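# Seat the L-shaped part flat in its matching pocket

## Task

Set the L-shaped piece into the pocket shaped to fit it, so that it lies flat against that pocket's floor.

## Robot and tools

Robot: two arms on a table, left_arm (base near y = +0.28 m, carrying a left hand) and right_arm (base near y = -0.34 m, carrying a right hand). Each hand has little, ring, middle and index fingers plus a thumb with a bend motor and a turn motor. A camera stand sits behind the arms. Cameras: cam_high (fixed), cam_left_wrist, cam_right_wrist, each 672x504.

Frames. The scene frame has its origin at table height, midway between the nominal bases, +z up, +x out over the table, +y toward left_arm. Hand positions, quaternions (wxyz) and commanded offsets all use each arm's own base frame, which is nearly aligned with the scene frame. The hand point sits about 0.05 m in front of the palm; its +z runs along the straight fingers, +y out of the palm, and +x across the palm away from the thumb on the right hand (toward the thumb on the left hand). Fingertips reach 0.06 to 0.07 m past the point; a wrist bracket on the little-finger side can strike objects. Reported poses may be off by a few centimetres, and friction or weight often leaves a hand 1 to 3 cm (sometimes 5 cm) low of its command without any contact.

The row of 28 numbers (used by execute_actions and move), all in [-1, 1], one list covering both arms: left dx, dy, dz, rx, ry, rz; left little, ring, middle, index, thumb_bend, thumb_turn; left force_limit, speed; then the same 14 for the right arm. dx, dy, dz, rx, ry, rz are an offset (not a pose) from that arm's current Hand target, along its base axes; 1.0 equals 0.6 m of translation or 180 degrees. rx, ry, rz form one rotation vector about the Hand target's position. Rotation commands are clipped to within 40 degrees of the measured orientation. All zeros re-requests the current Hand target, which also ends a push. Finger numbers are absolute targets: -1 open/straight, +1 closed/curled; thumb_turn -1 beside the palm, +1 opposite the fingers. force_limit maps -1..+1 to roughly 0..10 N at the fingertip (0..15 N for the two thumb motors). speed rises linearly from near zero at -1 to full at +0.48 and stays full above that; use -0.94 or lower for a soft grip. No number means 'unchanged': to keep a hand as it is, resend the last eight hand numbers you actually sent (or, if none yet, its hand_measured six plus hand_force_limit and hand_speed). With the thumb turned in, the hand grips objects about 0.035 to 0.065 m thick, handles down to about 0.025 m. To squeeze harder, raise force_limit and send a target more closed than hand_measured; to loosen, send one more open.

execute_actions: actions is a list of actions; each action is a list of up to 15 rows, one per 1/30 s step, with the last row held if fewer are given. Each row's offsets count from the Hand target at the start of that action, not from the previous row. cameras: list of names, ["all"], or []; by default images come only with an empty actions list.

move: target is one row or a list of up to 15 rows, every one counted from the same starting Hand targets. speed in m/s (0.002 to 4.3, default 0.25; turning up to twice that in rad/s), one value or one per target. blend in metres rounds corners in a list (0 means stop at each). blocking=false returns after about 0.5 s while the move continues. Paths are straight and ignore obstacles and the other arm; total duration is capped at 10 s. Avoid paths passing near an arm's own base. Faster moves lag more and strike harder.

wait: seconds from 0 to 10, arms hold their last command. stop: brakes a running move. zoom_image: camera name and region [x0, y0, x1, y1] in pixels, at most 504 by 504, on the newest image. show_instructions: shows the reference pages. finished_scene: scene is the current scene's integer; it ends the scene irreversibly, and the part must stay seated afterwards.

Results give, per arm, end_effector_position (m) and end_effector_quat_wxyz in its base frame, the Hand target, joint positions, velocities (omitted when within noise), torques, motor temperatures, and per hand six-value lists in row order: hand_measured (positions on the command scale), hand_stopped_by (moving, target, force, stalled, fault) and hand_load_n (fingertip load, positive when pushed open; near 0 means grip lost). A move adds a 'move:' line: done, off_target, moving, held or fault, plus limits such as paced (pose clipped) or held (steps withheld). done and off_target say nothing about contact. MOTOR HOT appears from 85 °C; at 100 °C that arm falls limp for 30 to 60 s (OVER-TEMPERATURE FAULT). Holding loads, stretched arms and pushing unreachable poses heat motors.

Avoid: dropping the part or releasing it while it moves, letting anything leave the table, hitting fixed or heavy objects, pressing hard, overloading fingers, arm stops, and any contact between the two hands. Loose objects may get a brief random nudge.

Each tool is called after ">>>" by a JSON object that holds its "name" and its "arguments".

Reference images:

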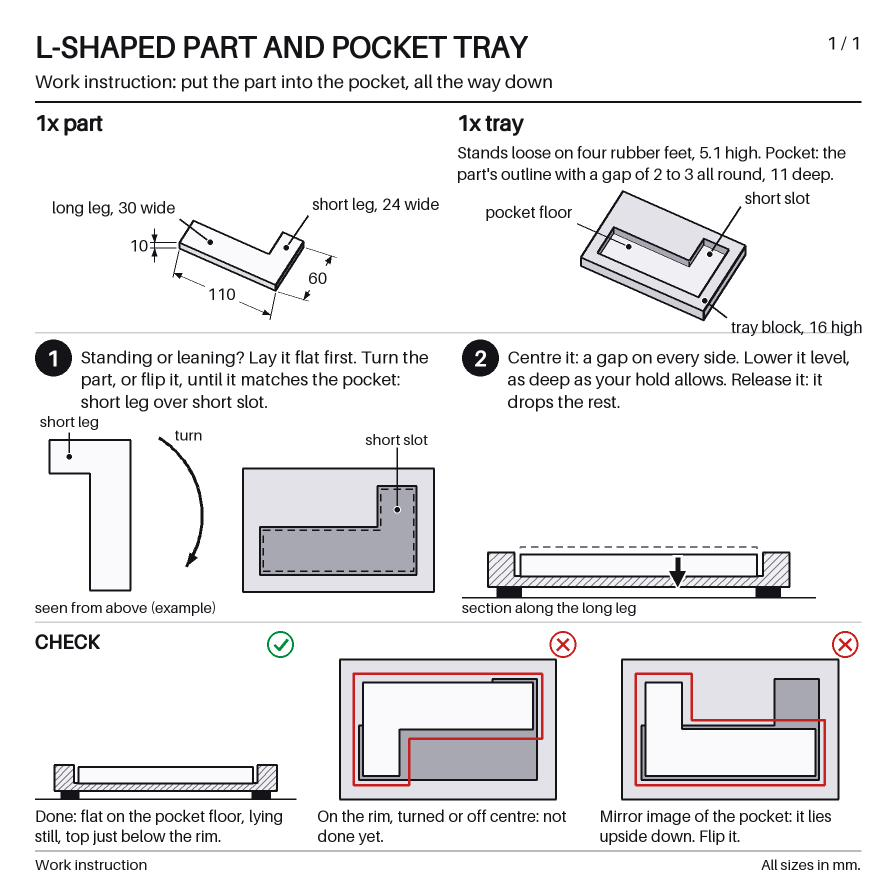

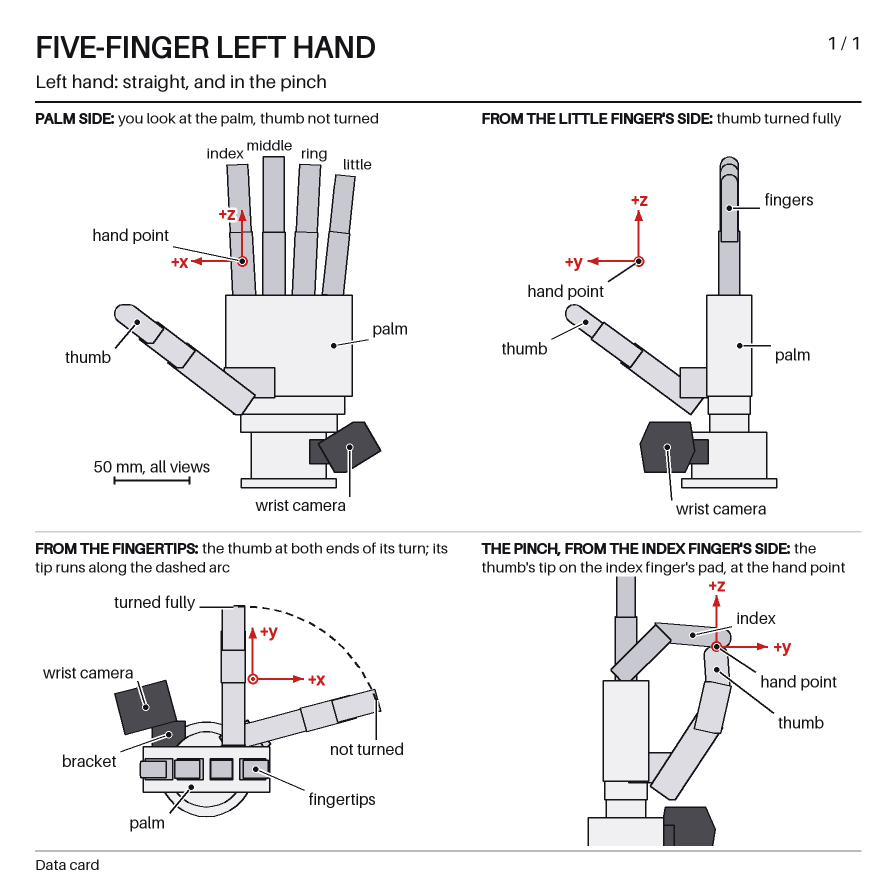

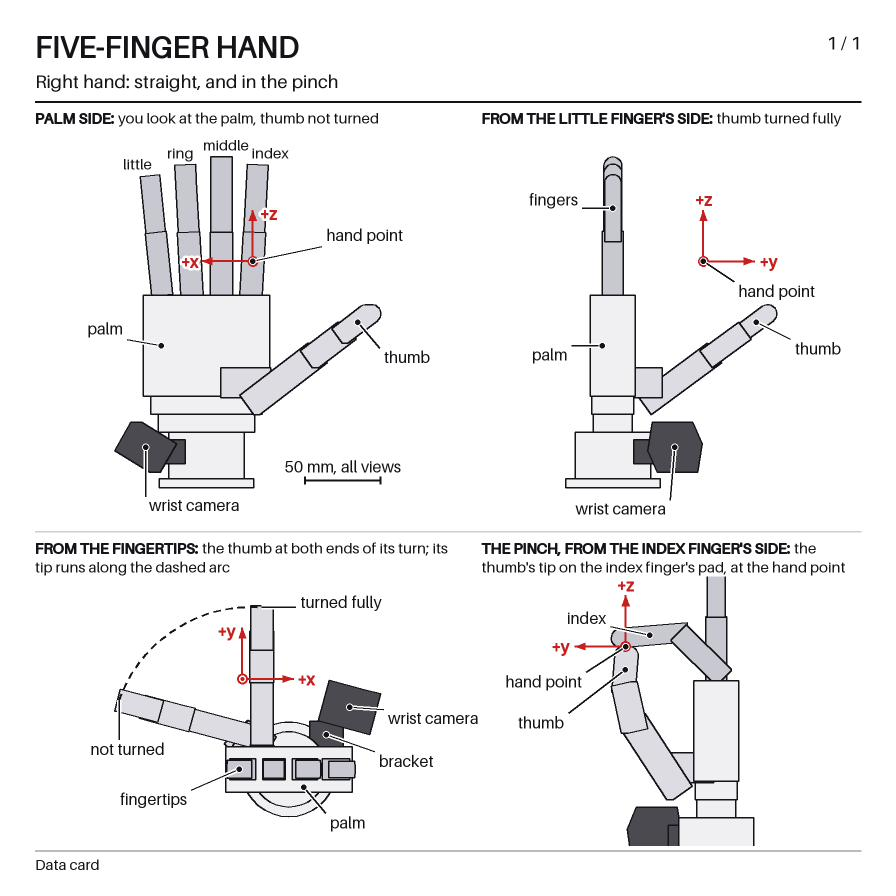

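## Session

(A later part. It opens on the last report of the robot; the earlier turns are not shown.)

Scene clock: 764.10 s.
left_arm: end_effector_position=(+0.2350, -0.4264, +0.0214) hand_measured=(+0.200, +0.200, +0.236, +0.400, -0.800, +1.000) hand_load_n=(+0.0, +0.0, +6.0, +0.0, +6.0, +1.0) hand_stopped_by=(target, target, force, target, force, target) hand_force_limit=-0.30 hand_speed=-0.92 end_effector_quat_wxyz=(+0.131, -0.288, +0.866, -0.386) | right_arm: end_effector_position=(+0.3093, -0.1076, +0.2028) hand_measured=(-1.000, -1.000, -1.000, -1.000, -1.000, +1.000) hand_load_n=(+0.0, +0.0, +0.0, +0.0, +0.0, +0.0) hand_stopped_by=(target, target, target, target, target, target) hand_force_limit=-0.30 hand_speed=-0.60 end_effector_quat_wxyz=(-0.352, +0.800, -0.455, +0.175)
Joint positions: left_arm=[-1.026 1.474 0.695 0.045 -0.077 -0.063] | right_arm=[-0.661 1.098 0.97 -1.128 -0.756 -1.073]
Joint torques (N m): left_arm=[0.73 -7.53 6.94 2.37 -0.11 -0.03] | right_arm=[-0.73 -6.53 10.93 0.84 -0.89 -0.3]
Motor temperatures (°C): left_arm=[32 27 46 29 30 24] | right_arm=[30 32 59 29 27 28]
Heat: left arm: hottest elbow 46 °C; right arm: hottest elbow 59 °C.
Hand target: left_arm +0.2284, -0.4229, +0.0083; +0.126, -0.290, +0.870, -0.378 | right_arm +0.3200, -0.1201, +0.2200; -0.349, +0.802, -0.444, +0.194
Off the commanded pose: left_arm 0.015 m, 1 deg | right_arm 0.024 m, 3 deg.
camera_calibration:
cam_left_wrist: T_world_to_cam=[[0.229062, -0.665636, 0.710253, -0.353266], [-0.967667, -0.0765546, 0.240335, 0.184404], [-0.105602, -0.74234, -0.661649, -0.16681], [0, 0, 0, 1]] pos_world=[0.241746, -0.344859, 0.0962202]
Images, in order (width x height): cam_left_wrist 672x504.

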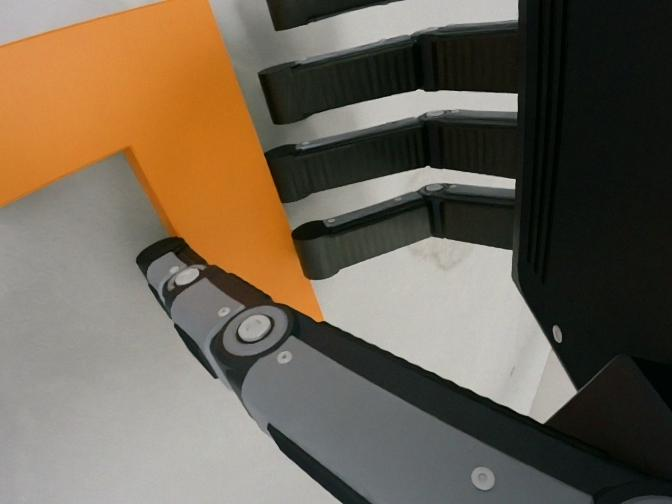

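>>> {"name": "move", "arguments": {"target": [0,0,0.0833,0,0,0,0.2,0.2,0.24,0.4,-0.3,1,-0.3,-0.92,-0.15,0,-0.1,0,0,0,-1,-1,-1,-1,-1,1,-0.3,-0.6], "speed": 0.08, "cameras": ["cam_left_wrist"]}}

Scene clock: 770.90 s.
left_arm: end_effector_position=(+0.2215, -0.4041, +0.0328) hand_measured=(+0.200, +0.200, +0.236, +0.400, -0.800, +1.000) hand_load_n=(+0.0, +0.0, +5.5, +0.0, +5.5, +0.5) hand_stopped_by=(target, target, force, target, force, target) hand_force_limit=-0.30 hand_speed=-0.92 end_effector_quat_wxyz=(+0.124, -0.291, +0.880, -0.354) | right_arm: end_effector_position=(+0.2336, -0.1199, +0.1609) hand_measured=(-1.000, -1.000, -1.000, -1.000, -1.000, +1.000) hand_load_n=(+0.0, +0.0, +0.0, +0.0, +0.0, +0.0) hand_stopped_by=(target, target, target, target, target, target) hand_force_limit=-0.30 hand_speed=-0.60 end_effector_quat_wxyz=(-0.349, +0.802, -0.446, +0.191)
Joint positions: left_arm=[-1.026 1.399 0.695 -0.102 -0.077 -0.064] | right_arm=[-0.879 1.001 0.802 -1.235 -0.809 -1.375]
Joint torques (N m): left_arm=[0.79 -9.7 12.12 1.32 -0.1 -0.04] | right_arm=[-1.03 -6.07 6.6 0.61 -0.96 -0.3]
Motor temperatures (°C): left_arm=[32 27 46 29 30 24] | right_arm=[30 32 58 29 27 28]
Heat: left arm: hottest elbow 46 °C; right arm: hottest elbow 58 °C.
Hand target: left_arm +0.2284, -0.4229, +0.0583; +0.126, -0.290, +0.870, -0.378 | right_arm +0.2300, -0.1201, +0.1600; -0.349, +0.802, -0.444, +0.194
Off the commanded pose: left_arm 0.032 m, 3 deg | right_arm 0.004 m, 0 deg.
move: off_target (left_arm)
camera_calibration:
cam_left_wrist: T_world_to_cam=[[0.254978, -0.707704, 0.658893, -0.364478], [-0.958013, -0.0924784, 0.271402, 0.160661], [-0.131139, -0.70043, -0.70157, -0.120293], [0, 0, 0, 1]] pos_world=[0.231074, -0.327342, 0.112154]
Images, in order (width x height): cam_left_wrist 672x504.

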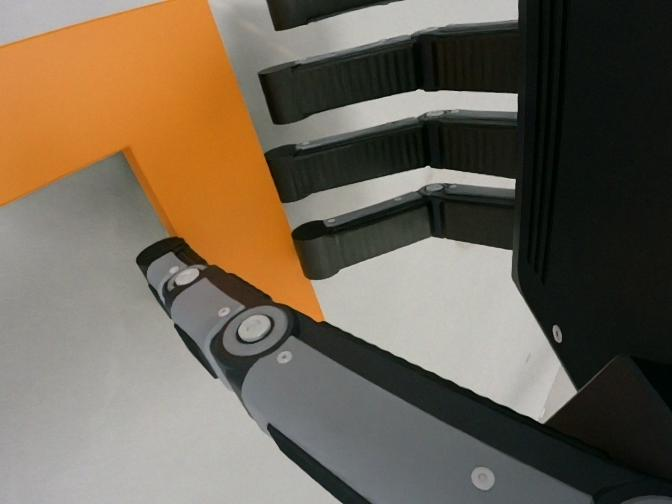

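>>> {"name": "move", "arguments": {"target": [0,0,0.16,0,0,0,0.2,0.2,0.24,0.4,-0.3,1,-0.3,-0.92,0,0,0,0,0,0,-1,-1,-1,-1,-1,1,-0.3,-0.6], "speed": 0.15, "cameras": ["cam_high", "cam_left_wrist"]}}

>>> {"name": "zoom_image", "arguments": {"camera": "cam_high", "region": [370, 175, 430, 240]}}

Scene clock: 777.70 s.
left_arm: end_effector_position=(+0.2192, -0.4003, +0.1187) hand_measured=(+0.200, +0.200, +0.236, +0.400, -0.800, +1.000) hand_load_n=(+0.0, +0.0, +6.0, +0.0, +5.5, +1.0) hand_stopped_by=(target, target, force, target, force, target) hand_force_limit=-0.30 hand_speed=-0.92 end_effector_quat_wxyz=(+0.122, -0.292, +0.883, -0.347) | right_arm: end_effector_position=(+0.2336, -0.1199, +0.1608) hand_measured=(-1.000, -1.000, -1.000, -1.000, -1.000, +1.000) hand_load_n=(+0.0, +0.0, +0.0, +0.0, +0.0, +0.0) hand_stopped_by=(target, target, target, target, target, target) hand_force_limit=-0.30 hand_speed=-0.60 end_effector_quat_wxyz=(-0.349, +0.802, -0.446, +0.191)
Joint positions: left_arm=[-1.026 1.245 0.827 -0.403 -0.077 -0.064] | right_arm=[-0.879 1.001 0.802 -1.235 -0.809 -1.376]
Joint torques (N m): left_arm=[0.85 -8.35 15.66 1.22 -0.09 -0.03] | right_arm=[-0.91 -6.07 6.53 0.57 -0.96 -0.29]
Motor temperatures (°C): left_arm=[32 27 47 29 30 24] | right_arm=[30 32 57 29 27 28]
Heat: left arm: hottest elbow 47 °C; right arm: hottest elbow 57 °C.
Hand target: left_arm +0.2284, -0.4229, +0.1544; +0.126, -0.290, +0.870, -0.378 | right_arm +0.2300, -0.1201, +0.1600; -0.349, +0.802, -0.444, +0.194
Off the commanded pose: left_arm 0.043 m, 4 deg | right_arm 0.004 m, 0 deg.
move: off_target (left_arm)
camera_calibration:
cam_left_wrist: T_world_to_cam=[[0.259807, -0.715804, 0.648171, -0.420893], [-0.955988, -0.0958878, 0.277297, 0.132954], [-0.136338, -0.691687, -0.709212, -0.0520314], [0, 0, 0, 1]] pos_world=[0.22936, -0.324518, 0.199042]
Images, in order (width x height): cam_high 672x504, cam_left_wrist 672x504.

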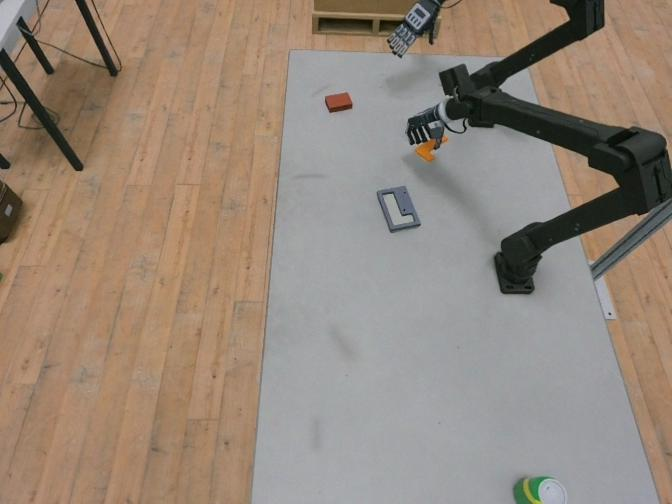

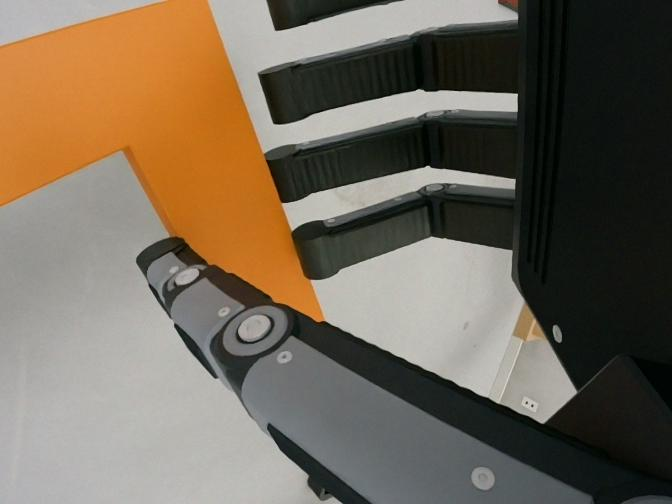

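Scaled by 7.754 from the camera's 672x504 image, which has a finer 960x720 frame.

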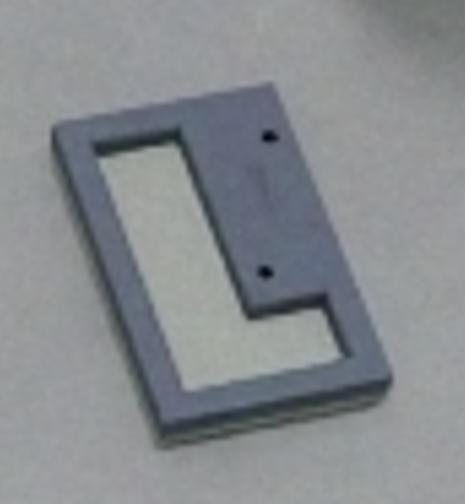

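>>> {"name": "move", "arguments": {"target": [0.192,0.3525,-0.0573,0,0,0.3522,0.2,0.2,0.24,0.4,-0.3,1,-0.3,-0.92,0,0,0,0,0,0,-1,-1,-1,-1,-1,1,-0.3,-0.6], "speed": 0.2, "cameras": ["cam_high", "cam_left_wrist"]}}

Scene clock: 812.63 s.
left_arm: end_effector_position=(+0.3444, -0.2165, +0.1244) hand_measured=(+0.200, +0.200, +0.236, +0.400, -0.800, +1.000) hand_load_n=(+0.0, +0.0, +6.0, +0.0, +5.5, +1.0) hand_stopped_by=(target, target, force, target, force, target) hand_force_limit=-0.30 hand_speed=-0.92 end_effector_quat_wxyz=(-0.306, +0.698, -0.592, +0.262) | right_arm: end_effector_position=(+0.2336, -0.1199, +0.1608) hand_measured=(-1.000, -1.000, -1.000, -1.000, -1.000, +1.000) hand_load_n=(+0.0, +0.0, +0.0, +0.0, +0.0, +0.0) hand_stopped_by=(target, target, target, target, target, target) hand_force_limit=-0.30 hand_speed=-0.60 end_effector_quat_wxyz=(-0.349, +0.802, -0.446, +0.191)
Joint positions: left_arm=[-0.702 1.109 0.735 -0.579 -0.593 -0.672] | right_arm=[-0.879 1.001 0.802 -1.235 -0.809 -1.376]
Joint torques (N m): left_arm=[1.9 -5.66 9.5 1.03 -0.48 -0.02] | right_arm=[-1.03 -6.07 6.49 0.59 -0.94 -0.32]
Motor temperatures (°C): left_arm=[32 27 53 29 30 24] | right_arm=[30 32 51 29 27 28]
Heat: left arm: hottest elbow 53 °C; right arm: hottest elbow 51 °C.
Hand target: left_arm +0.3436, -0.2115, +0.1199; -0.306, +0.704, -0.588, +0.255 | right_arm +0.2300, -0.1201, +0.1600; -0.349, +0.802, -0.444, +0.194
Off the commanded pose: left_arm 0.007 m, 1 deg | right_arm 0.004 m, 0 deg.
move: done
camera_calibration:
cam_left_wrist: T_world_to_cam=[[0.702924, -0.0980076, 0.70448, -0.351399], [-0.377967, -0.89051, 0.253244, -0.0993474], [0.602527, -0.444282, -0.663005, -0.110541], [0, 0, 0, 1]] pos_world=[0.276061, -0.172021, 0.199423]
Images, in order (width x height): cam_high 672x504, cam_left_wrist 672x504.

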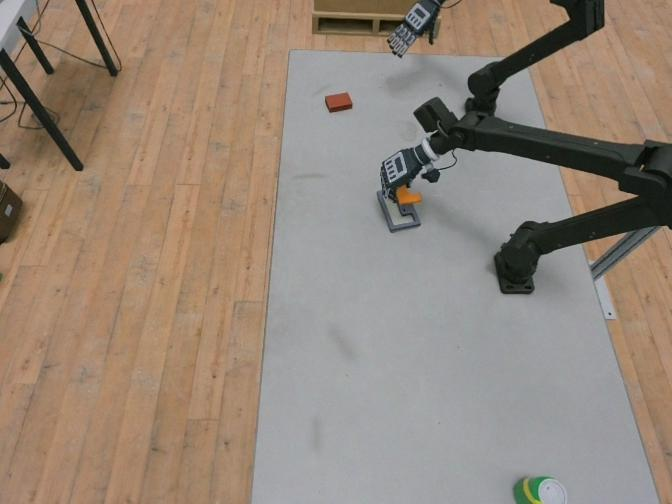

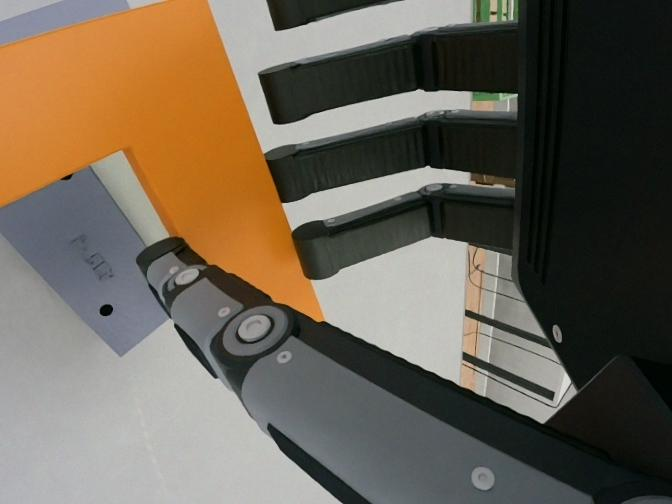

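>>> {"name": "zoom_image", "arguments": {"camera": "cam_left_wrist", "region": [0, 100, 240, 370]}}

Scaled by 1.867 from the camera's 672x504 image, which has a finer 960x720 frame.

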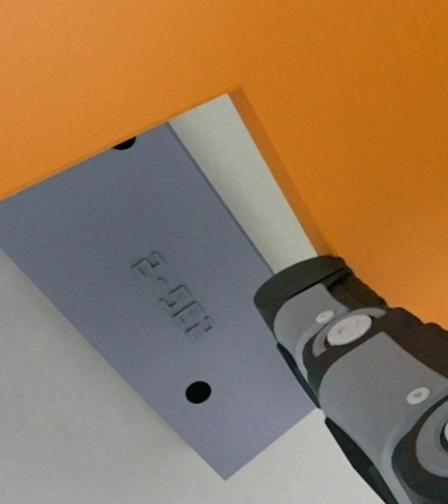

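>>> {"name": "move", "arguments": {"target": [0,0,-0.075,0,0,0,0.2,0.2,0.24,0.4,-0.3,1,-0.3,-0.92,0,0,0,0,0,0,-1,-1,-1,-1,-1,1,-0.3,-0.6], "speed": 0.08, "cameras": ["cam_left_wrist"]}}

>>> {"name": "zoom_image", "arguments": {"camera": "cam_left_wrist", "region": [0, 100, 240, 370]}}

Scene clock: 868.27 s.
left_arm: end_effector_position=(+0.3426, -0.2148, +0.0828) hand_measured=(+0.200, +0.200, +0.236, +0.400, -0.800, +1.000) hand_load_n=(+0.0, +0.0, +6.0, +0.0, +5.5, +1.0) hand_stopped_by=(target, target, force, target, force, target) hand_force_limit=-0.30 hand_speed=-0.92 end_effector_quat_wxyz=(-0.306, +0.699, -0.592, +0.260) | right_arm: end_effector_position=(+0.2336, -0.1199, +0.1608) hand_measured=(-1.000, -1.000, -1.000, -1.000, -1.000, +1.000) hand_load_n=(+0.0, +0.0, +0.0, +0.0, +0.0, +0.0) hand_stopped_by=(target, target, target, target, target, target) hand_force_limit=-0.30 hand_speed=-0.60 end_effector_quat_wxyz=(-0.349, +0.802, -0.446, +0.191)
Joint positions: left_arm=[-0.702 1.164 0.656 -0.45 -0.594 -0.674] | right_arm=[-0.879 1.001 0.802 -1.235 -0.809 -1.376]
Joint torques (N m): left_arm=[1.9 -5.01 8.69 2 -0.45 -0.04] | right_arm=[-1.26 -5.95 6.5 0.61 -0.94 -0.31]
Heat: left arm: hottest elbow 50 °C; right arm: hottest elbow 48 °C.
Hand target: left_arm +0.3437, -0.2115, +0.0750; -0.306, +0.704, -0.588, +0.255 | right_arm +0.2300, -0.1201, +0.1600; -0.349, +0.802, -0.444, +0.194
Off the commanded pose: left_arm 0.009 m, 1 deg | right_arm 0.004 m, 0 deg.
move: done
camera_calibration:
cam_left_wrist: T_world_to_cam=[[0.705318, -0.0980527, 0.702077, -0.321249], [-0.375439, -0.891754, 0.252629, -0.0890874], [0.601309, -0.441771, -0.665783, -0.135075], [0, 0, 0, 1]] pos_world=[0.274358, -0.170615, 0.158117]
Images, in order (width x height): cam_left_wrist 672x504.

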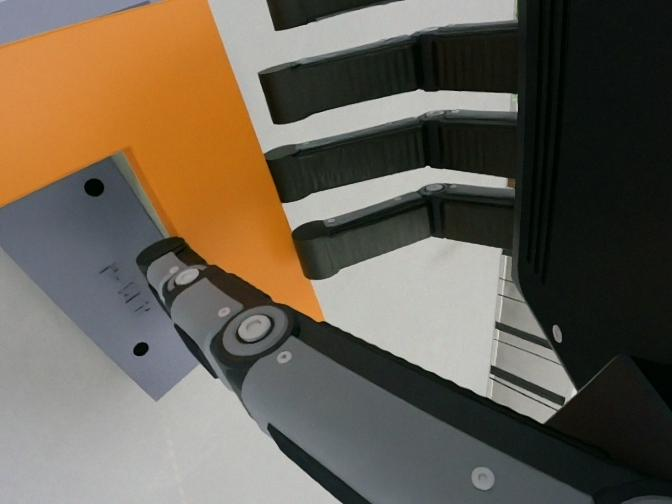

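Scaled by 1.867 from the camera's 672x504 image, which has a finer 960x720 frame.

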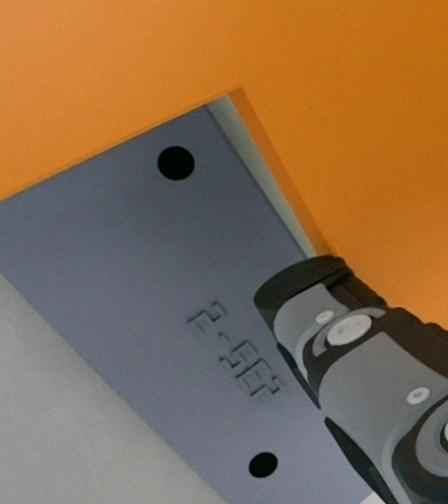

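>>> {"name": "move", "arguments": {"target": [0.0115,0.011,-0.0333,0,0,0.0085,0.2,0.2,0.24,0.4,-0.3,1,-0.3,-0.92,0,0,0,0,0,0,-1,-1,-1,-1,-1,1,-0.3,-0.6], "speed": 0.06, "cameras": ["cam_left_wrist"]}}

>>> {"name": "zoom_image", "arguments": {"camera": "cam_left_wrist", "region": [40, 110, 240, 270]}}

Scene clock: 896.90 s.
left_arm: end_effector_position=(+0.3497, -0.2090, +0.0631) hand_measured=(+0.200, +0.200, +0.236, +0.400, -0.800, +1.000) hand_load_n=(+0.0, +0.0, +6.0, +0.0, +5.5, +1.0) hand_stopped_by=(target, target, force, target, force, target) hand_force_limit=-0.30 hand_speed=-0.92 end_effector_quat_wxyz=(-0.309, +0.706, -0.583, +0.256) | right_arm: end_effector_position=(+0.2336, -0.1199, +0.1608) hand_measured=(-1.000, -1.000, -1.000, -1.000, -1.000, +1.000) hand_load_n=(+0.0, +0.0, +0.0, +0.0, +0.0, +0.5) hand_stopped_by=(target, target, target, target, target, target) hand_force_limit=-0.30 hand_speed=-0.60 end_effector_quat_wxyz=(-0.349, +0.802, -0.446, +0.191)
Joint positions: left_arm=[-0.68 1.21 0.631 -0.38 -0.596 -0.677] | right_arm=[-0.879 1.001 0.802 -1.235 -0.809 -1.376]
Joint torques (N m): left_arm=[1.96 -5.25 8.28 1.94 -0.47 -0.05] | right_arm=[-0.97 -5.83 6.6 0.61 -0.95 -0.31]
Heat: left arm: hottest elbow 49 °C; right arm: hottest elbow 48 °C.
Hand target: left_arm +0.3506, -0.2048, +0.0549; -0.310, +0.712, -0.578, +0.251 | right_arm +0.2300, -0.1201, +0.1600; -0.349, +0.802, -0.444, +0.194
Off the commanded pose: left_arm 0.009 m, 1 deg | right_arm 0.004 m, 0 deg.
move: done
camera_calibration:
cam_left_wrist: T_world_to_cam=[[0.707405, -0.0808021, 0.702174, -0.308995], [-0.353357, -0.900816, 0.252329, -0.0858243], [0.612141, -0.426616, -0.665794, -0.150508], [0, 0, 0, 1]] pos_world=[0.28039, -0.166488, 0.138417]
Images, in order (width x height): cam_left_wrist 672x504.

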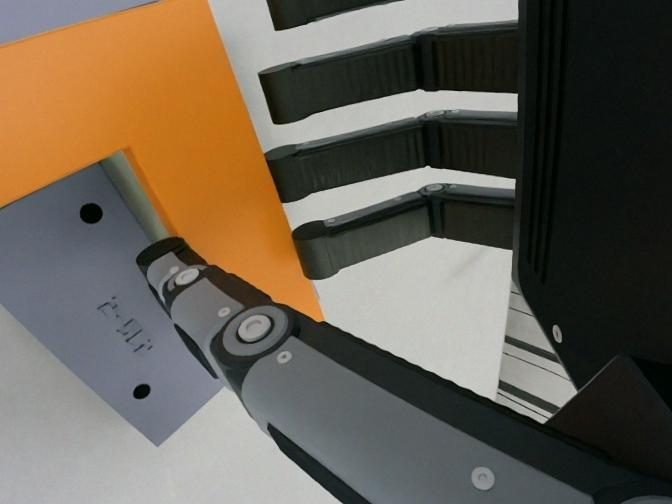

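Scaled by 2.520 from the camera's 672x504 image, which has a finer 960x720 frame.

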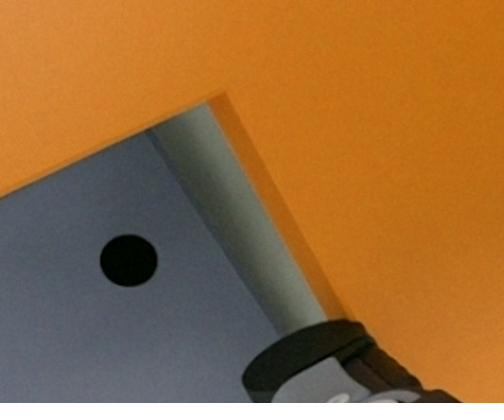

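>>> {"name": "move", "arguments": {"target": [0.0012,0.0015,-0.0215,0,0,0.0067,0.2,0.2,0.24,0.4,-0.3,1,-0.3,-0.92,0,0,0,0,0,0,-1,-1,-1,-1,-1,1,-0.3,-0.6], "speed": 0.05, "cameras": ["cam_left_wrist"]}}

>>> {"name": "zoom_image", "arguments": {"camera": "cam_left_wrist", "region": [40, 110, 240, 270]}}

Scene clock: 912.03 s.
left_arm: end_effector_position=(+0.3512, -0.2076, +0.0502) hand_measured=(+0.200, +0.200, +0.236, +0.400, -0.800, +1.000) hand_load_n=(+0.5, +0.0, +6.0, +0.0, +6.0, +1.5) hand_stopped_by=(target, target, force, target, force, target) hand_force_limit=-0.30 hand_speed=-0.92 end_effector_quat_wxyz=(-0.312, +0.713, -0.575, +0.253) | right_arm: end_effector_position=(+0.2336, -0.1199, +0.1608) hand_measured=(-1.000, -1.000, -1.000, -1.000, -1.000, +1.000) hand_load_n=(+0.0, +0.0, +0.0, +0.0, +0.5, +0.0) hand_stopped_by=(target, target, target, target, target, target) hand_force_limit=-0.30 hand_speed=-0.60 end_effector_quat_wxyz=(-0.349, +0.802, -0.446, +0.191)
Joint positions: left_arm=[-0.68 1.243 0.617 -0.347 -0.608 -0.7] | right_arm=[-0.879 1.001 0.802 -1.235 -0.809 -1.376]
Joint torques (N m): left_arm=[1.79 -5.36 8.01 1.95 -0.49 -0.06] | right_arm=[-0.79 -5.89 6.53 0.55 -0.95 -0.32]
Motor temperatures (°C): left_arm=[32 27 48 29 31 24] | right_arm=[30 32 47 29 27 28]
Heat: left arm: hottest elbow 48 °C; right arm: hottest elbow 47 °C.
Hand target: left_arm +0.3513, -0.2039, +0.0420; -0.312, +0.718, -0.571, +0.248 | right_arm +0.2300, -0.1201, +0.1600; -0.349, +0.802, -0.444, +0.194
Off the commanded pose: left_arm 0.009 m, 1 deg | right_arm 0.004 m, 0 deg.
move: done
camera_calibration:
cam_left_wrist: T_world_to_cam=[[0.709033, -0.0647534, 0.702196, -0.298117], [-0.333076, -0.90845, 0.252546, -0.0896283], [0.621557, -0.412948, -0.665688, -0.159916], [0, 0, 0, 1]] pos_world=[0.280919, -0.166764, 0.125517]
Images, in order (width x height): cam_left_wrist 672x504.

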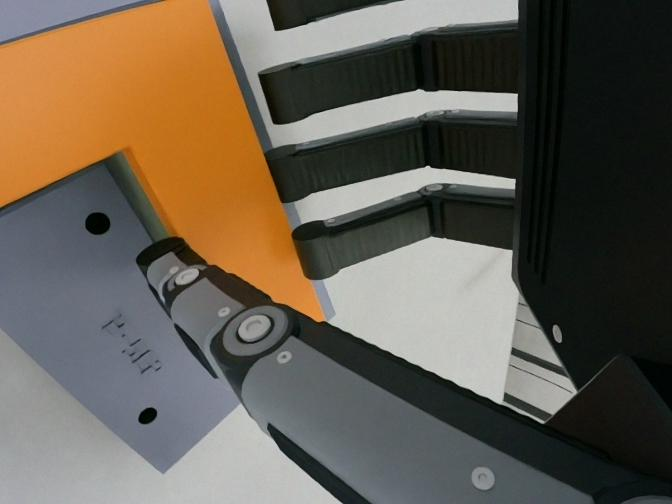

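Scaled by 2.520 from the camera's 672x504 image, which has a finer 960x720 frame.

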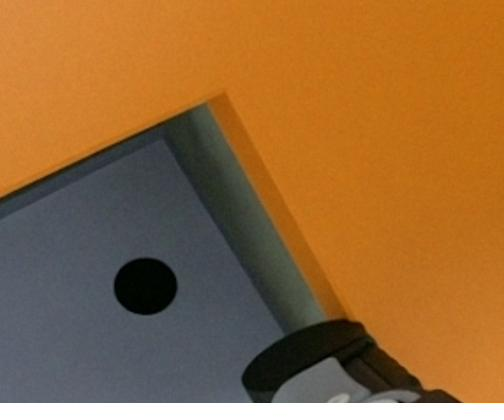

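>>> {"name": "move", "arguments": {"target": [-0.001,0.0005,-0.0115,0,0,0.0035,0.2,0.2,0.24,0.4,-0.3,1,-0.3,-0.92,0,0,0,0,0,0,-1,-1,-1,-1,-1,1,-0.3,-0.6], "speed": 0.03, "cameras": ["cam_left_wrist"]}}

>>> {"name": "zoom_image", "arguments": {"camera": "cam_left_wrist", "region": [40, 110, 240, 270]}}

Scene clock: 931.47 s.
left_arm: end_effector_position=(+0.3514, -0.2063, +0.0433) hand_measured=(+0.200, +0.200, +0.236, +0.400, -0.800, +1.000) hand_load_n=(+0.0, +0.0, +6.0, +0.0, +6.0, +1.5) hand_stopped_by=(target, target, force, target, force, target) hand_force_limit=-0.30 hand_speed=-0.92 end_effector_quat_wxyz=(-0.313, +0.717, -0.570, +0.250) | right_arm: end_effector_position=(+0.2336, -0.1199, +0.1608) hand_measured=(-1.000, -1.000, -1.000, -1.000, -1.000, +1.000) hand_load_n=(+0.0, +0.0, +0.0, +0.0, +0.0, +0.0) hand_stopped_by=(target, target, target, target, target, target) hand_force_limit=-0.30 hand_speed=-0.60 end_effector_quat_wxyz=(-0.349, +0.802, -0.446, +0.191)
Joint positions: left_arm=[-0.68 1.259 0.609 -0.331 -0.616 -0.714] | right_arm=[-0.879 1.001 0.802 -1.235 -0.809 -1.376]
Joint torques (N m): left_arm=[1.49 -5.42 7.86 1.87 -0.49 -0.07] | right_arm=[-0.79 -6.12 6.53 0.61 -0.93 -0.32]
Heat: left arm: hottest elbow 47 °C; right arm: hottest elbow 47 °C.
Hand target: left_arm +0.3507, -0.2036, +0.0352; -0.314, +0.721, -0.567, +0.246 | right_arm +0.2300, -0.1201, +0.1600; -0.349, +0.802, -0.444, +0.194
Off the commanded pose: left_arm 0.009 m, 1 deg | right_arm 0.004 m, 0 deg.
move: done
camera_calibration:
cam_left_wrist: T_world_to_cam=[[0.709892, -0.0543184, 0.702213, -0.291552], [-0.319897, -0.913114, 0.252763, -0.092102], [0.627471, -0.40407, -0.665588, -0.164357], [0, 0, 0, 1]] pos_world=[0.280637, -0.166348, 0.118618]
Images, in order (width x height): cam_left_wrist 672x504.

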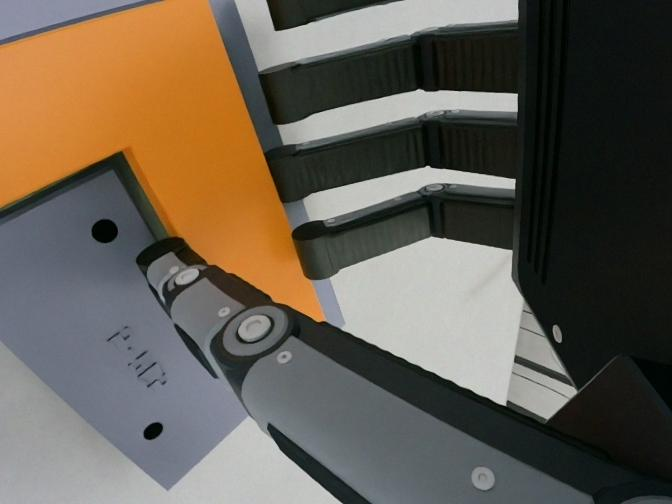

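Scaled by 2.520 from the camera's 672x504 image, which has a finer 960x720 frame.

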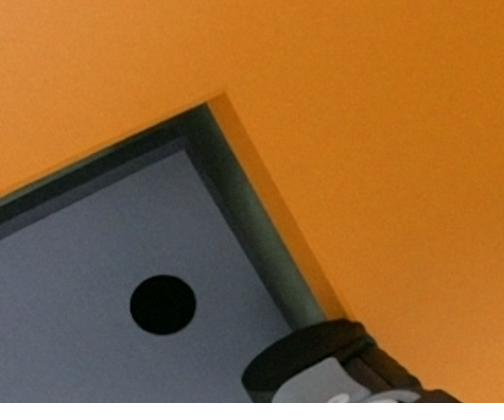

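>>> {"name": "move", "arguments": {"target": [-0.003,-0.0022,-0.005,0,0,0.002,0.2,0.2,0.24,0.4,-0.3,1,-0.3,-0.92,0,0,0,0,0,0,-1,-1,-1,-1,-1,1,-0.3,-0.6], "speed": 0.03, "cameras": ["cam_left_wrist"]}}

>>> {"name": "zoom_image", "arguments": {"camera": "cam_left_wrist", "region": [40, 110, 240, 270]}}

Scene clock: 956.87 s.
left_arm: end_effector_position=(+0.3523, -0.2053, +0.0416) hand_measured=(+0.200, +0.200, +0.236, +0.400, -0.800, +1.000) hand_load_n=(+0.0, +0.0, +6.0, +0.0, +6.0, +1.5) hand_stopped_by=(target, target, force, target, force, target) hand_force_limit=-0.30 hand_speed=-0.92 end_effector_quat_wxyz=(-0.315, +0.721, -0.564, +0.249) | right_arm: end_effector_position=(+0.2336, -0.1199, +0.1608) hand_measured=(-1.000, -1.000, -1.000, -1.000, -1.000, +1.000) hand_load_n=(+0.0, +0.0, +0.0, +0.0, +0.0, +0.0) hand_stopped_by=(target, target, target, target, target, target) hand_force_limit=-0.30 hand_speed=-0.60 end_effector_quat_wxyz=(-0.349, +0.802, -0.446, +0.191)
Joint positions: left_arm=[-0.68 1.265 0.609 -0.331 -0.624 -0.729] | right_arm=[-0.879 1.001 0.802 -1.235 -0.809 -1.376]
Joint torques (N m): left_arm=[0.97 -5.48 7.57 1.95 -0.51 -0.05] | right_arm=[-1.03 -6.07 6.52 0.59 -0.94 -0.31]
Heat: left arm: hottest elbow 47 °C; right arm: hottest elbow 47 °C.
Hand target: left_arm +0.3489, -0.2049, +0.0322; -0.314, +0.723, -0.565, +0.245 | right_arm +0.2300, -0.1201, +0.1600; -0.349, +0.802, -0.444, +0.194
Off the commanded pose: left_arm 0.010 m, 0 deg | right_arm 0.004 m, 0 deg.
move: done
camera_calibration:
cam_left_wrist: T_world_to_cam=[[0.709448, -0.0429929, 0.703445, -0.288441], [-0.306969, -0.917331, 0.253523, -0.0959909], [0.634393, -0.395798, -0.663996, -0.166443], [0, 0, 0, 1]] pos_world=[0.280758, -0.166334, 0.116721]
Images, in order (width x height): cam_left_wrist 672x504.

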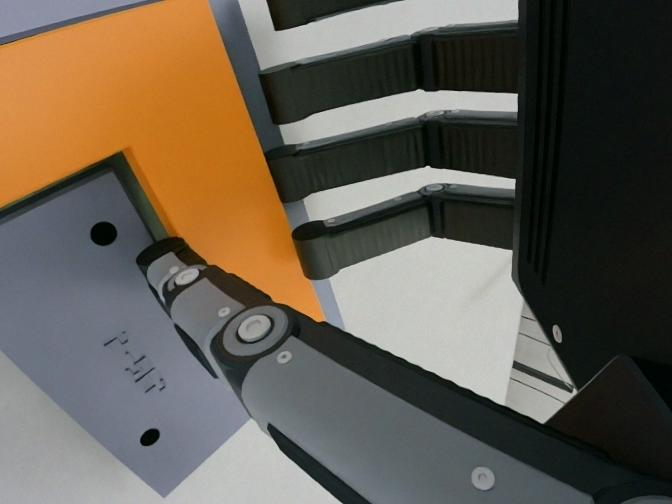

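Scaled by 2.520 from the camera's 672x504 image, which has a finer 960x720 frame.

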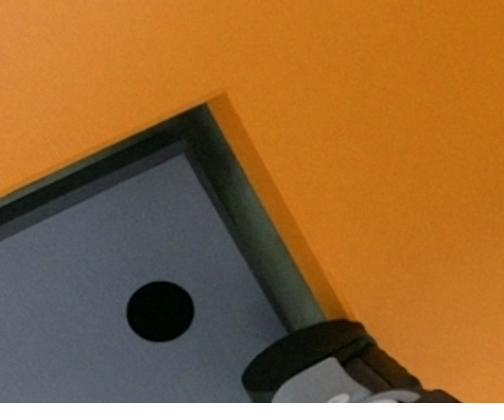

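>>> {"name": "move", "arguments": {"target": [-0.005,-0.002,0.001,0,0,0,0.2,0.2,0.24,0.4,-0.3,1,-0.3,-0.92,0,0,0,0,0,0,-1,-1,-1,-1,-1,1,-0.3,-0.6], "speed": 0.03, "cameras": ["cam_left_wrist"]}}

>>> {"name": "zoom_image", "arguments": {"camera": "cam_left_wrist", "region": [40, 110, 240, 270]}}

Scene clock: 966.90 s.
left_arm: end_effector_position=(+0.3519, -0.2069, +0.0420) hand_measured=(+0.200, +0.200, +0.236, +0.400, -0.800, +1.000) hand_load_n=(+0.0, +0.0, +6.0, +0.0, +5.5, +1.5) hand_stopped_by=(target, target, force, target, force, target) hand_force_limit=-0.30 hand_speed=-0.92 end_effector_quat_wxyz=(-0.315, +0.722, -0.562, +0.251) | right_arm: end_effector_position=(+0.2336, -0.1199, +0.1608) hand_measured=(-1.000, -1.000, -1.000, -1.000, -1.000, +1.000) hand_load_n=(+0.0, +0.0, +0.0, +0.0, +0.0, +0.0) hand_stopped_by=(target, target, target, target, target, target) hand_force_limit=-0.30 hand_speed=-0.60 end_effector_quat_wxyz=(-0.349, +0.802, -0.446, +0.191)
Joint positions: left_arm=[-0.685 1.265 0.609 -0.331 -0.629 -0.738] | right_arm=[-0.879 1.001 0.802 -1.235 -0.809 -1.376]
Joint torques (N m): left_arm=[0.67 -5.83 7.41 1.55 -0.51 -0.06] | right_arm=[-1.08 -5.95 6.52 0.62 -0.95 -0.3]
Heat: left arm: hottest elbow 46 °C; right arm: hottest elbow 47 °C.
Hand target: left_arm +0.3458, -0.2062, +0.0328; -0.314, +0.723, -0.565, +0.245 | right_arm +0.2300, -0.1201, +0.1600; -0.349, +0.802, -0.444, +0.194
Off the commanded pose: left_arm 0.011 m, 1 deg | right_arm 0.004 m, 0 deg.
move: off_target (left_arm)
camera_calibration:
cam_left_wrist: T_world_to_cam=[[0.70675, -0.0380307, 0.70644, -0.286719], [-0.304859, -0.917458, 0.255602, -0.0985603], [0.638408, -0.396011, -0.660008, -0.168197], [0, 0, 0, 1]] pos_world=[0.27997, -0.167937, 0.116731]
Images, in order (width x height): cam_left_wrist 672x504.

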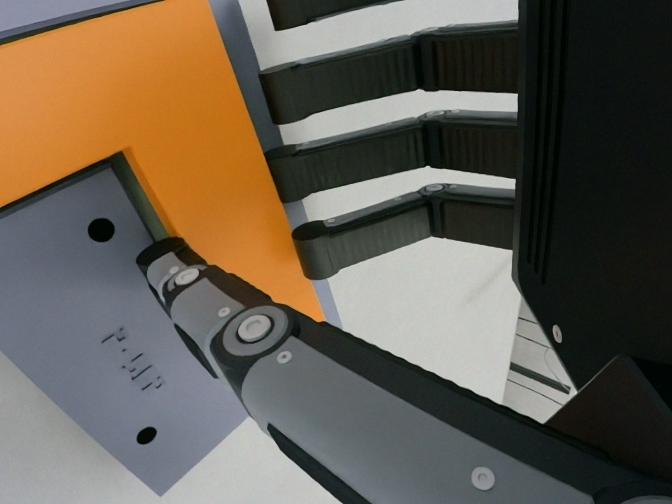

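Scaled by 2.520 from the camera's 672x504 image, which has a finer 960x720 frame.

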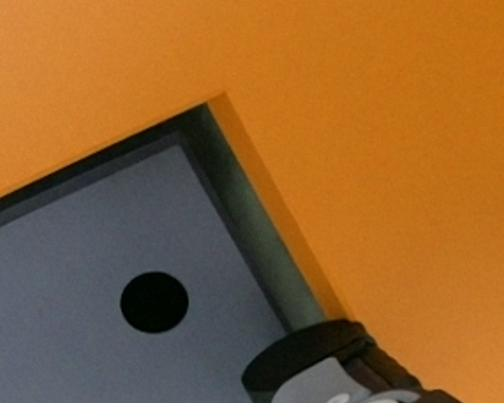

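>>> {"name": "move", "arguments": {"target": [[0.0053,0.002,0.0367,0,0,0,0.2,0.2,0.24,0.4,-0.3,1,-0.3,-0.92,0,0,0,0,0,0,-1,-1,-1,-1,-1,1,-0.3,-0.6],[0.0053,0.002,0.0053,0,0,0,0.2,0.2,0.24,0.4,-0.3,1,-0.3,-0.92,0,0,0,0,0,0,-1,-1,-1,-1,-1,1,-0.3,-0.6]], "speed": 0.05, "cameras": ["cam_left_wrist"]}}

>>> {"name": "zoom_image", "arguments": {"camera": "cam_left_wrist", "region": [40, 110, 240, 270]}}

Scene clock: 981.27 s.
left_arm: end_effector_position=(+0.3501, -0.2056, +0.0433) hand_measured=(+0.200, +0.200, +0.236, +0.400, -0.800, +1.000) hand_load_n=(+0.0, +0.0, +6.0, +0.0, +6.0, +1.0) hand_stopped_by=(target, target, force, target, force, target) hand_force_limit=-0.30 hand_speed=-0.92 end_effector_quat_wxyz=(-0.315, +0.722, -0.563, +0.249) | right_arm: end_effector_position=(+0.2336, -0.1199, +0.1608) hand_measured=(-1.000, -1.000, -1.000, -1.000, -1.000, +1.000) hand_load_n=(+0.0, +0.0, +0.0, +0.0, +0.0, +0.0) hand_stopped_by=(target, target, target, target, target, target) hand_force_limit=-0.30 hand_speed=-0.60 end_effector_quat_wxyz=(-0.349, +0.802, -0.446, +0.191)
Joint positions: left_arm=[-0.685 1.258 0.609 -0.344 -0.628 -0.739] | right_arm=[-0.879 1.001 0.802 -1.235 -0.809 -1.376]
Joint torques (N m): left_arm=[1.32 -5.42 8.09 1.85 -0.37 0.04] | right_arm=[-0.97 -6.01 6.52 0.66 -0.96 -0.31]
Heat: left arm: hottest elbow 46 °C; right arm: hottest elbow 47 °C.
Hand target: left_arm +0.3490, -0.2050, +0.0360; -0.314, +0.723, -0.565, +0.245 | right_arm +0.2300, -0.1201, +0.1600; -0.349, +0.802, -0.444, +0.194
Off the commanded pose: left_arm 0.007 m, 0 deg | right_arm 0.004 m, 0 deg.
move: done
camera_calibration:
cam_left_wrist: T_world_to_cam=[[0.709624, -0.039471, 0.703474, -0.287492], [-0.303792, -0.917996, 0.25494, -0.0986565], [0.635724, -0.394621, -0.663423, -0.164257], [0, 0, 0, 1]] pos_world=[0.278462, -0.166733, 0.118423]
Images, in order (width x height): cam_left_wrist 672x504.

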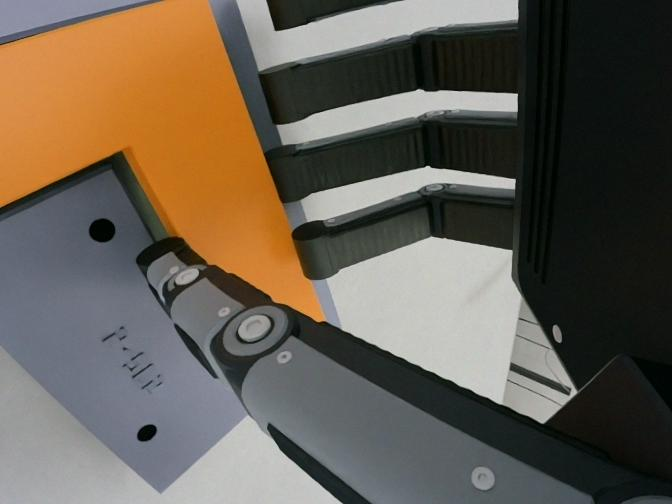

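Scaled by 2.520 from the camera's 672x504 image, which has a finer 960x720 frame.

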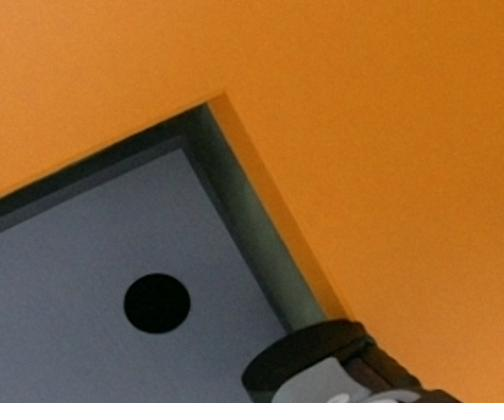

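>>> {"name": "move", "arguments": {"target": [[-0.003,-0.0013,0.03,0,0,0,0.2,0.2,0.24,0.4,-0.3,1,-0.3,-0.92,0,0,0,0,0,0,-1,-1,-1,-1,-1,1,-0.3,-0.6],[-0.003,-0.0013,-0.0033,0,0,0,0.2,0.2,0.24,0.4,-0.3,1,-0.3,-0.92,0,0,0,0,0,0,-1,-1,-1,-1,-1,1,-0.3,-0.6]], "speed": 0.05, "cameras": ["cam_left_wrist"]}}

>>> {"name": "zoom_image", "arguments": {"camera": "cam_left_wrist", "region": [40, 110, 240, 270]}}

Scene clock: 995.90 s.
left_arm: end_effector_position=(+0.3505, -0.2059, +0.0428) hand_measured=(+0.200, +0.200, +0.236, +0.400, -0.800, +1.000) hand_load_n=(+0.0, +0.0, +6.0, +0.0, +5.5, +1.0) hand_stopped_by=(target, target, force, target, force, target) hand_force_limit=-0.30 hand_speed=-0.92 end_effector_quat_wxyz=(-0.315, +0.722, -0.563, +0.249) | right_arm: end_effector_position=(+0.2336, -0.1199, +0.1608) hand_measured=(-1.000, -1.000, -1.000, -1.000, -1.000, +1.000) hand_load_n=(+0.0, +0.0, +0.0, +0.0, +0.0, +0.5) hand_stopped_by=(target, target, target, target, target, target) hand_force_limit=-0.30 hand_speed=-0.60 end_effector_quat_wxyz=(-0.349, +0.802, -0.446, +0.191)
Joint positions: left_arm=[-0.685 1.26 0.609 -0.34 -0.628 -0.739] | right_arm=[-0.879 1.001 0.802 -1.235 -0.809 -1.376]
Joint torques (N m): left_arm=[0.97 -5.48 7.71 1.89 -0.47 -0.01] | right_arm=[-1.03 -5.89 6.57 0.62 -0.94 -0.31]
Heat: left arm: hottest elbow 46 °C; right arm: hottest elbow 47 °C.
Hand target: left_arm +0.3472, -0.2058, +0.0339; -0.314, +0.723, -0.565, +0.245 | right_arm +0.2300, -0.1201, +0.1600; -0.349, +0.802, -0.444, +0.194
Off the commanded pose: left_arm 0.009 m, 1 deg | right_arm 0.004 m, 0 deg.
move: done
camera_calibration:
cam_left_wrist: T_world_to_cam=[[0.709253, -0.039091, 0.703869, -0.287176], [-0.303875, -0.91789, 0.255222, -0.0986809], [0.636097, -0.394905, -0.662895, -0.165178], [0, 0, 0, 1]] pos_world=[0.278763, -0.167034, 0.117824]
Images, in order (width x height): cam_left_wrist 672x504.

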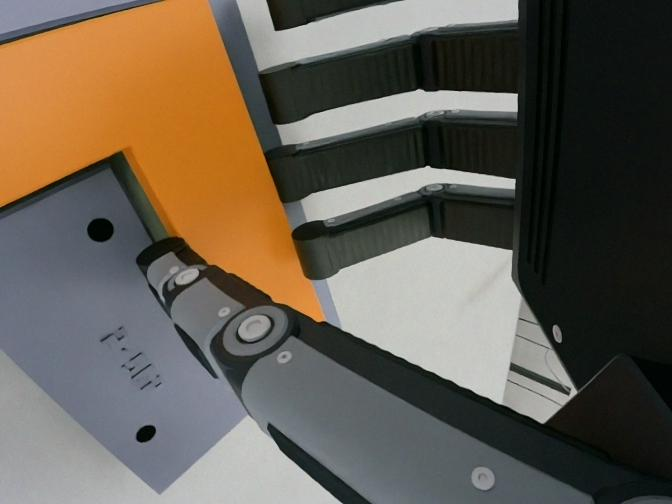

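Scaled by 2.520 from the camera's 672x504 image, which has a finer 960x720 frame.

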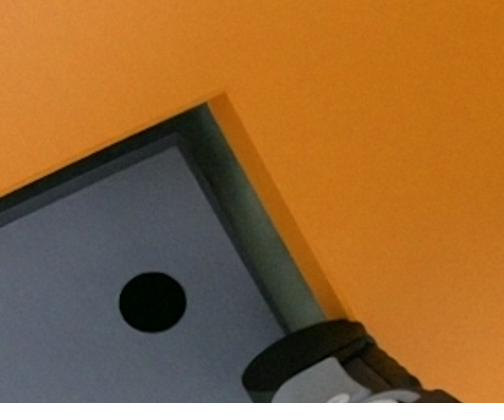

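>>> {"name": "move", "arguments": {"target": [[-0.012,-0.001,0.025,0,0,0,0.2,0.2,0.24,0.4,-0.3,1,-0.3,-0.92,0,0,0,0,0,0,-1,-1,-1,-1,-1,1,-0.3,-0.6],[-0.007,-0.001,0.0,0,0,0,0.2,0.2,0.24,0.4,-0.3,1,-0.3,-0.92,0,0,0,0,0,0,-1,-1,-1,-1,-1,1,-0.3,-0.6]], "speed": 0.05, "cameras": ["cam_left_wrist"]}}

>>> {"name": "zoom_image", "arguments": {"camera": "cam_left_wrist", "region": [40, 110, 240, 270]}}

Scene clock: 1003.50 s.
left_arm: end_effector_position=(+0.3455, -0.2066, +0.0422) hand_measured=(+0.200, +0.200, +0.236, +0.400, -0.800, +1.000) hand_load_n=(+0.0, +0.0, +6.0, +0.0, +6.0, +1.0) hand_stopped_by=(target, target, force, target, force, target) hand_force_limit=-0.30 hand_speed=-0.92 end_effector_quat_wxyz=(-0.315, +0.722, -0.563, +0.249) | right_arm: end_effector_position=(+0.2336, -0.1199, +0.1608) hand_measured=(-1.000, -1.000, -1.000, -1.000, -1.000, +1.000) hand_load_n=(-0.5, +0.0, +0.0, +0.0, +0.0, +0.0) hand_stopped_by=(target, target, target, target, target, target) hand_force_limit=-0.30 hand_speed=-0.60 end_effector_quat_wxyz=(-0.349, +0.802, -0.446, +0.191)
Joint positions: left_arm=[-0.698 1.253 0.602 -0.349 -0.635 -0.751] | right_arm=[-0.879 1.001 0.802 -1.235 -0.809 -1.376]
Joint torques (N m): left_arm=[1.03 -5.36 7.84 1.78 -0.41 0] | right_arm=[-0.91 -6.07 6.53 0.62 -0.94 -0.33]
Heat: left arm: hottest elbow 46 °C; right arm: hottest elbow 47 °C.
Hand target: left_arm +0.3430, -0.2063, +0.0339; -0.314, +0.723, -0.565, +0.245 | right_arm +0.2300, -0.1201, +0.1600; -0.349, +0.802, -0.444, +0.194
Off the commanded pose: left_arm 0.009 m, 0 deg | right_arm 0.004 m, 0 deg.
move: done
camera_calibration:
cam_left_wrist: T_world_to_cam=[[0.70933, -0.0399038, 0.703746, -0.283447], [-0.303894, -0.918155, 0.254244, -0.100638], [0.636002, -0.394207, -0.663402, -0.162403], [0, 0, 0, 1]] pos_world=[0.273763, -0.167732, 0.117323]
Images, in order (width x height): cam_left_wrist 672x504.

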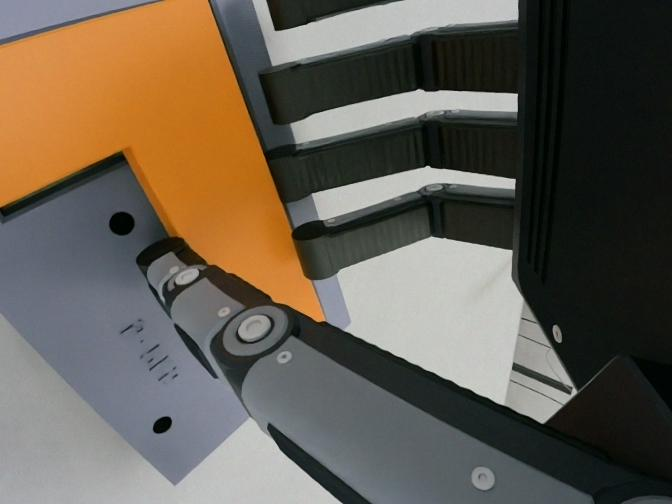

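Scaled by 2.520 from the camera's 672x504 image, which has a finer 960x720 frame.

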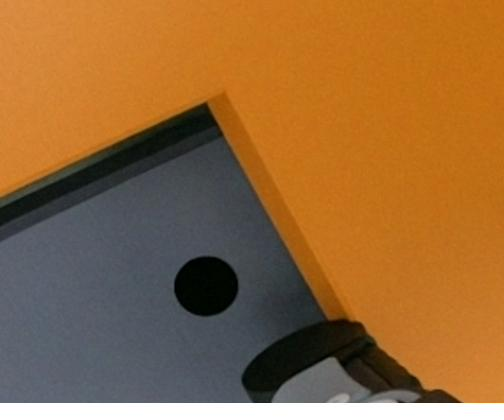

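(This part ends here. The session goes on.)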